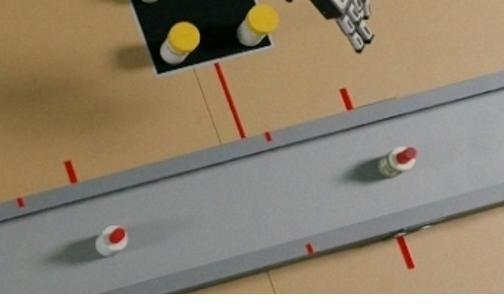

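Call:
move(arm4={"target": [0.745, -0.455, 0.88, 0.35355, -0.61237, -0.61237, 0.35355], "speed": 0.25, "joints": {"hand_thumb_bend": 0.8, "hand_index": 0.6, "hand_middle": 0.6}}, cameras=["arm4_cam_wrist", "cam_high"])

Scene clock: 971.60 s.
Joint torques (N m): arm1=[1.46 -8.91 -1.55 -3.1 -0.53 -1.94 -0.31] | arm2=[-0.95 -15.43 0.05 -4.88 -1.06 -2.17 0.09] | arm3=[-1.2 -11.74 -2.02 -1.55 -0.26 -1.88 -0.05] | arm4=[-2.12 -23.3 0.02 -4 -0.25 -1.76 0.07]
Flange force (N): arm1=[-2.0 -4.3 0.8] | arm2=[-4.1 -1.2 0.1] | arm3=[2.9 -1.3 -3.3] | arm4=[1.2 5.8 -7.6]
move: arm4 done
Joint velocities: within noise
arm1, arm2, arm3: as last shown
arm3.middle_load_n: 0.0
arm3.index_load_n: -0.5
arm4.joint_positions: joint1_rad=+1.166 joint2_rad=+1.203 joint3_rad=+0.105 joint4_rad=+0.940 joint5_rad=+2.710 joint6_rad=-2.013 joint7_rad=-0.321 hand_little=+1.000 hand_ring=+1.000 hand_middle=+0.600 hand_index=+0.600 hand_thumb_turn=-1.000 hand_thumb_bend=+0.800 hand_force_limit=+0.000 hand_speed=+0.000
arm4.joint_status: all done
arm4.hand_stopped_by: target,target,target,target,target,target
arm4.little_load_n: 0.0
arm4.ring_load_n: 0.0
arm4.middle_load_n: 0.0
arm4.index_load_n: 0.0
arm4.thumb_bend_load_n: 0.0
arm4.thumb_turn_load_n: 0.0
arm4.hand: x=+0.7450 y=-0.4550 z=+0.8800 quat_wxyz=(-0.354, +0.612, +0.612, -0.354)
arm4.hand_target: x=+0.7450 y=-0.4550 z=+0.8800 quat_wxyz=(-0.354, +0.612, +0.612, -0.354)
arm4.hand_status: done (0.000 m and 0.0 deg from the pose sent, 0.286 m and 45.0 deg at the start)

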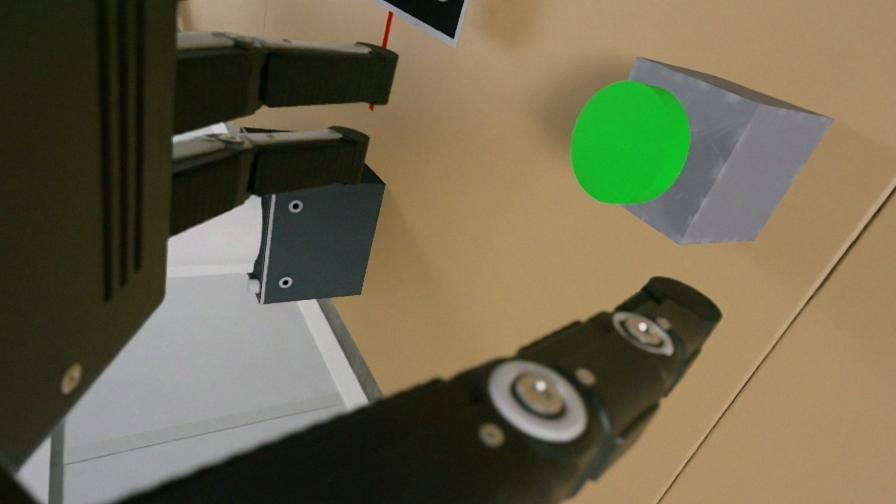

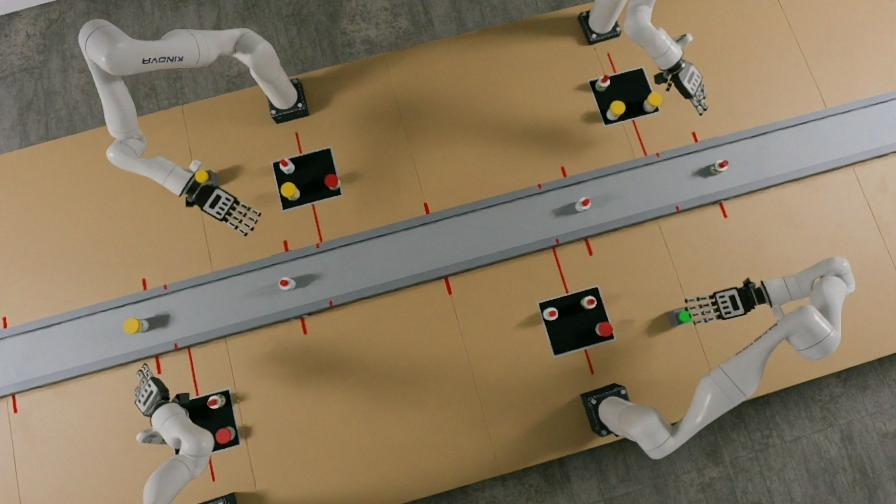

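Call:
move(arm4={"target": [0.696, -0.4734, 0.86, 0.46194, -0.8001, -0.33141, 0.19134], "speed": 0.2, "joints": {"hand_little": -1, "hand_ring": -1, "hand_middle": -1, "hand_index": -1, "hand_thumb_bend": 1, "hand_speed": 0}}, cameras=["arm4_cam_wrist"])

Call:
move(arm4={"target": [0.696, -0.4734, 0.795, 0.46194, -0.8001, -0.33141, 0.19134], "speed": 0.1}, cameras=["arm4_cam_wrist", "cam_high"])

Scene clock: 980.83 s.
Joint torques (N m): arm1=[1.45 -8.92 -1.42 -3.07 -0.54 -1.9 -0.32] | arm2=[-0.96 -15.44 0.02 -4.86 -1.06 -2.17 0.08] | arm3=[-1.17 -11.67 -1.98 -1.52 -0.24 -1.87 -0.03] | arm4=[-2.11 -19.34 -0.21 -2.06 -0.41 -1.72 0.04]
Flange force (N): arm1=[-2.0 -4.3 0.9] | arm2=[-4.0 -1.2 0.1] | arm3=[2.9 -1.6 -3.3] | arm4=[2.0 4.2 -3.9]
move: arm4 done
Joint velocities: within noise
arm1, arm2, arm3: as last shown
arm3.index_load_n: 0.0
arm3.thumb_bend_load_n: 0.5
arm4.joint_positions: joint1_rad=+1.399 joint2_rad=+0.991 joint3_rad=+0.169 joint4_rad=+1.609 joint5_rad=+2.316 joint6_rad=-1.510 joint7_rad=-0.352 hand_little=-1.000 hand_ring=-1.000 hand_middle=-1.000 hand_index=-1.000 hand_thumb_turn=-1.000 hand_thumb_bend=+1.000 hand_force_limit=+0.000 hand_speed=+0.000
arm4.joint_status: all done
arm4.hand_stopped_by: target,target,target,target,target,target
arm4.little_load_n: 0.0
arm4.ring_load_n: 0.0
arm4.middle_load_n: 0.0
arm4.index_load_n: 0.0
arm4.thumb_bend_load_n: 0.0
arm4.thumb_turn_load_n: 0.0
arm4.hand: x=+0.6960 y=-0.4734 z=+0.8600 quat_wxyz=(-0.462, +0.800, +0.331, -0.191)
arm4.hand_target: x=+0.6960 y=-0.4734 z=+0.8600 quat_wxyz=(-0.462, +0.800, +0.331, -0.191)
arm4.hand_status: done (0.000 m and 0.0 deg from the pose sent, 0.056 m and 45.0 deg at the start)

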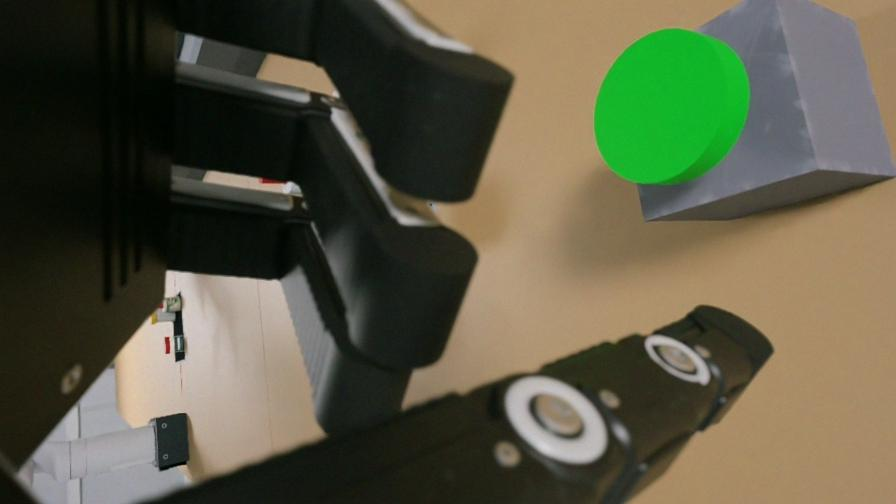

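Scene clock: 982.00 s.
Joint torques (N m): arm1=[1.46 -8.96 -1.33 -3.09 -0.54 -1.9 -0.35] | arm2=[-0.93 -15.46 0.07 -4.87 -1.05 -2.18 0.09] | arm3=[-1.22 -11.67 -2.01 -1.53 -0.24 -1.84 -0.01] | arm4=[-2.1 -19.96 -0.26 -1.33 -0.24 -1.79 0.04]
Flange force (N): arm1=[-2.2 -4.1 1.1] | arm2=[-4.0 -1.2 0.2] | arm3=[2.9 -1.6 -3.5] | arm4=[2.0 4.8 -3.3]
move: arm4 done
Joint velocities: within noise
arm1, arm2, arm3: as last shown
arm1.index_load_n: -0.5
arm3.thumb_bend_load_n: 0.0
arm4.joint_positions: joint1_rad=+1.409 joint2_rad=+1.125 joint3_rad=+0.155 joint4_rad=+1.578 joint5_rad=+2.296 joint6_rad=-1.434 joint7_rad=-0.281 hand_little=-1.000 hand_ring=-1.000 hand_middle=-1.000 hand_index=-1.000 hand_thumb_turn=-1.000 hand_thumb_bend=+1.000 hand_force_limit=+0.000 hand_speed=+0.000
arm4.joint_status: not commanded
arm4.hand_stopped_by: target,target,target,target,target,target
arm4.little_load_n: 0.0
arm4.ring_load_n: 0.0
arm4.middle_load_n: 0.0
arm4.index_load_n: 0.0
arm4.thumb_bend_load_n: 0.0
arm4.thumb_turn_load_n: 0.0
arm4.hand: x=+0.6960 y=-0.4734 z=+0.7950 quat_wxyz=(-0.462, +0.800, +0.331, -0.191)
arm4.hand_target: x=+0.6960 y=-0.4734 z=+0.7950 quat_wxyz=(-0.462, +0.800, +0.331, -0.191)
arm4.hand_status: done (0.000 m and 0.0 deg from the pose sent, 0.065 m and 0.0 deg at the start)

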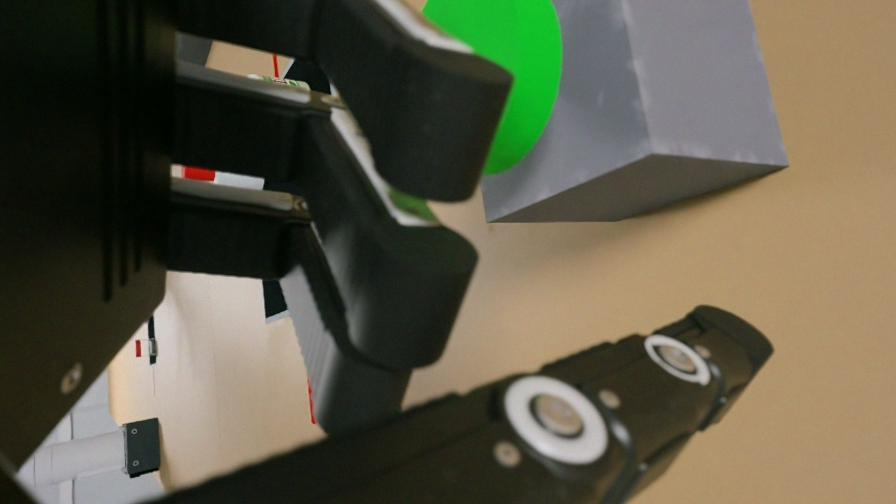

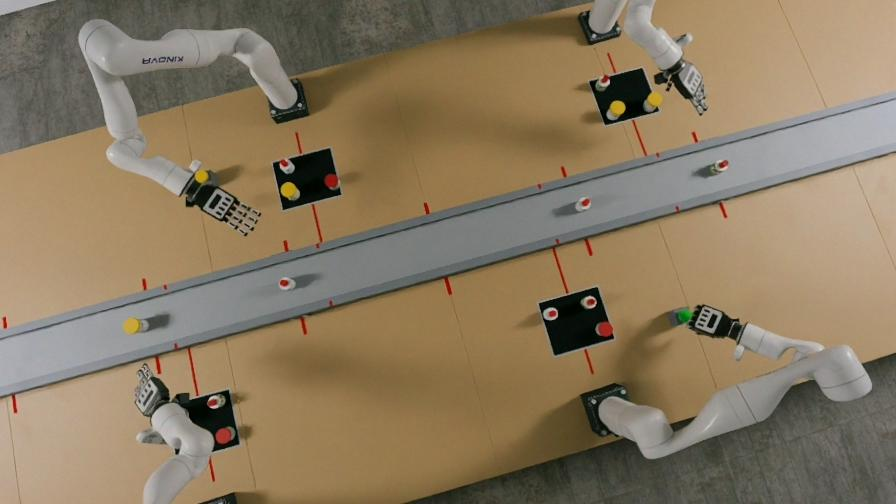

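Call:
move(arm4={"target": [0.696, -0.4734, 0.784, 0.46194, -0.8001, -0.33141, 0.19134], "speed": 0.05})

Call:
move(arm4={"target": [0.696, -0.4734, 0.780, 0.46194, -0.8001, -0.33141, 0.19134], "speed": 0.05})

Call:
move(arm4={"target": [0.696, -0.4734, 0.7775, 0.46194, -0.8001, -0.33141, 0.19134], "speed": 0.05}, cameras=["cam_belt_over"])

Scene clock: 988.20 s.
Joint torques (N m): arm1=[1.51 -9.01 -1.35 -3.1 -0.54 -1.95 -0.34] | arm2=[-0.96 -15.42 0.02 -4.87 -1.06 -2.2 0.1] | arm3=[-1.23 -11.7 -2 -1.51 -0.25 -1.87 -0.05] | arm4=[-2.06 -20.04 -0.22 -1.27 -0.24 -1.78 0.05]
Flange force (N): arm1=[-2.2 -4.2 1.3] | arm2=[-4.0 -1.2 0.1] | arm3=[2.9 -1.4 -3.4] | arm4=[1.9 4.7 -3.2]
move: arm4 done
Joint velocities: within noise
arm1, arm2, arm3: as last shown
arm1.ring_load_n: -0.5
arm1.index_load_n: 0.0
arm2.little_load_n: -0.5
arm4.joint_positions: joint1_rad=+1.411 joint2_rad=+1.149 joint3_rad=+0.152 joint4_rad=+1.570 joint5_rad=+2.292 joint6_rad=-1.423 joint7_rad=-0.270 hand_little=-1.000 hand_ring=-1.000 hand_middle=-1.000 hand_index=-1.000 hand_thumb_turn=-1.000 hand_thumb_bend=+1.000 hand_force_limit=+0.000 hand_speed=+0.000
arm4.joint_status: not commanded
arm4.hand_stopped_by: target,target,target,target,target,target
arm4.little_load_n: 0.0
arm4.ring_load_n: 0.0
arm4.middle_load_n: 0.5
arm4.index_load_n: 0.0
arm4.thumb_bend_load_n: 0.0
arm4.thumb_turn_load_n: 0.0
arm4.hand: x=+0.6960 y=-0.4734 z=+0.7840 quat_wxyz=(-0.462, +0.800, +0.331, -0.191)
arm4.hand_target: x=+0.6960 y=-0.4734 z=+0.7840 quat_wxyz=(-0.462, +0.800, +0.331, -0.191)
arm4.hand_status: done (0.000 m and 0.0 deg from the pose sent, 0.011 m and 0.0 deg at the start)
pictures: none

Scene clock: 989.17 s.
Joint torques (N m): arm1=[1.5 -8.95 -1.31 -3.1 -0.56 -1.98 -0.36] | arm2=[-0.95 -15.45 0.01 -4.85 -1.07 -2.19 0.08] | arm3=[-1.22 -11.68 -2 -1.55 -0.24 -1.85 -0.04] | arm4=[-2.14 -20.02 -0.32 -1.18 -0.23 -1.79 0.05]
Flange force (N): arm1=[-2.3 -4.3 1.3] | arm2=[-4.0 -1.1 0.1] | arm3=[2.8 -1.4 -3.4] | arm4=[1.8 4.8 -3.3]
move: arm4 done
Joint velocities: within noise
arm1, arm2, arm3: as last shown
arm1.ring_load_n: 0.0
arm2.little_load_n: 0.0
arm3.ring_load_n: -0.5
arm4.joint_positions: joint1_rad=+1.411 joint2_rad=+1.157 joint3_rad=+0.151 joint4_rad=+1.567 joint5_rad=+2.291 joint6_rad=-1.419 joint7_rad=-0.267 hand_little=-1.000 hand_ring=-1.000 hand_middle=-1.000 hand_index=-1.000 hand_thumb_turn=-1.000 hand_thumb_bend=+1.000 hand_force_limit=+0.000 hand_speed=+0.000
arm4.joint_status: not commanded
arm4.hand_stopped_by: target,target,target,target,target,target
arm4.little_load_n: 0.0
arm4.ring_load_n: 0.0
arm4.middle_load_n: 0.0
arm4.index_load_n: 0.0
arm4.thumb_bend_load_n: 0.0
arm4.thumb_turn_load_n: 0.0
arm4.hand: x=+0.6960 y=-0.4734 z=+0.7800 quat_wxyz=(-0.462, +0.800, +0.331, -0.191)
arm4.hand_target: x=+0.6960 y=-0.4734 z=+0.7800 quat_wxyz=(-0.462, +0.800, +0.331, -0.191)
arm4.hand_status: done (0.000 m and 0.0 deg from the pose sent, 0.004 m and 0.0 deg at the start)
pictures: none

Scene clock: 990.13 s.
Joint torques (N m): arm1=[1.38 -8.95 -1.38 -3.1 -0.53 -1.98 -0.37] | arm2=[-0.97 -15.49 0.06 -4.85 -1.04 -2.19 0.1] | arm3=[-1.24 -11.68 -2.04 -1.54 -0.22 -1.87 -0.03] | arm4=[-2.08 -20.06 -0.26 -1.15 -0.2 -1.77 0.04]
Flange force (N): arm1=[-2.2 -4.0 1.0] | arm2=[-3.9 -1.1 0.2] | arm3=[2.8 -1.4 -3.4] | arm4=[2.0 4.8 -3.3]
move: arm4 done
Joint velocities: within noise
arm1, arm2, arm3: as last shown
arm3.ring_load_n: 0.0
arm4.joint_positions: joint1_rad=+1.412 joint2_rad=+1.163 joint3_rad=+0.151 joint4_rad=+1.565 joint5_rad=+2.290 joint6_rad=-1.416 joint7_rad=-0.265 hand_little=-1.000 hand_ring=-1.000 hand_middle=-1.000 hand_index=-1.000 hand_thumb_turn=-1.000 hand_thumb_bend=+1.000 hand_force_limit=+0.000 hand_speed=+0.000
arm4.joint_status: not commanded
arm4.hand_stopped_by: target,target,target,target,target,target
arm4.little_load_n: 0.0
arm4.ring_load_n: 0.0
arm4.middle_load_n: 0.0
arm4.index_load_n: 0.5
arm4.thumb_bend_load_n: 0.0
arm4.thumb_turn_load_n: 0.0
arm4.hand: x=+0.6960 y=-0.4734 z=+0.7775 quat_wxyz=(-0.462, +0.800, +0.331, -0.191)
arm4.hand_target: x=+0.6960 y=-0.4734 z=+0.7775 quat_wxyz=(-0.462, +0.800, +0.331, -0.191)
arm4.hand_status: done (0.000 m and 0.0 deg from the pose sent, 0.003 m and 0.0 deg at the start)

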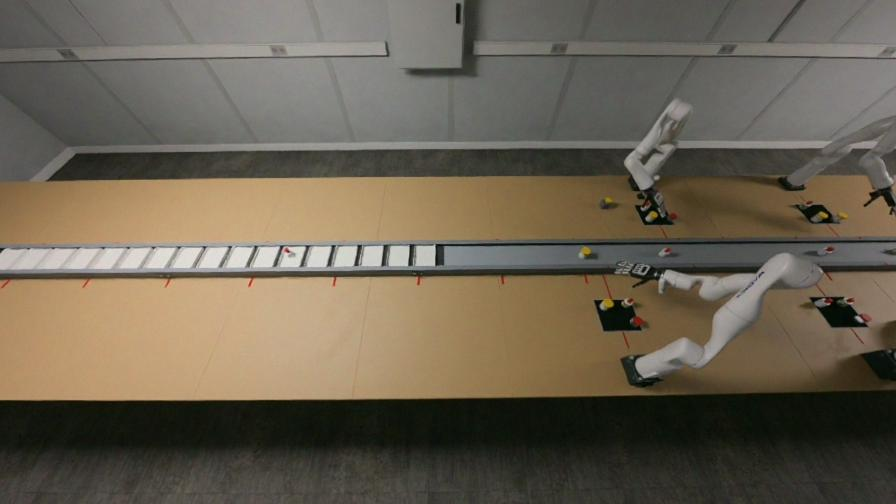

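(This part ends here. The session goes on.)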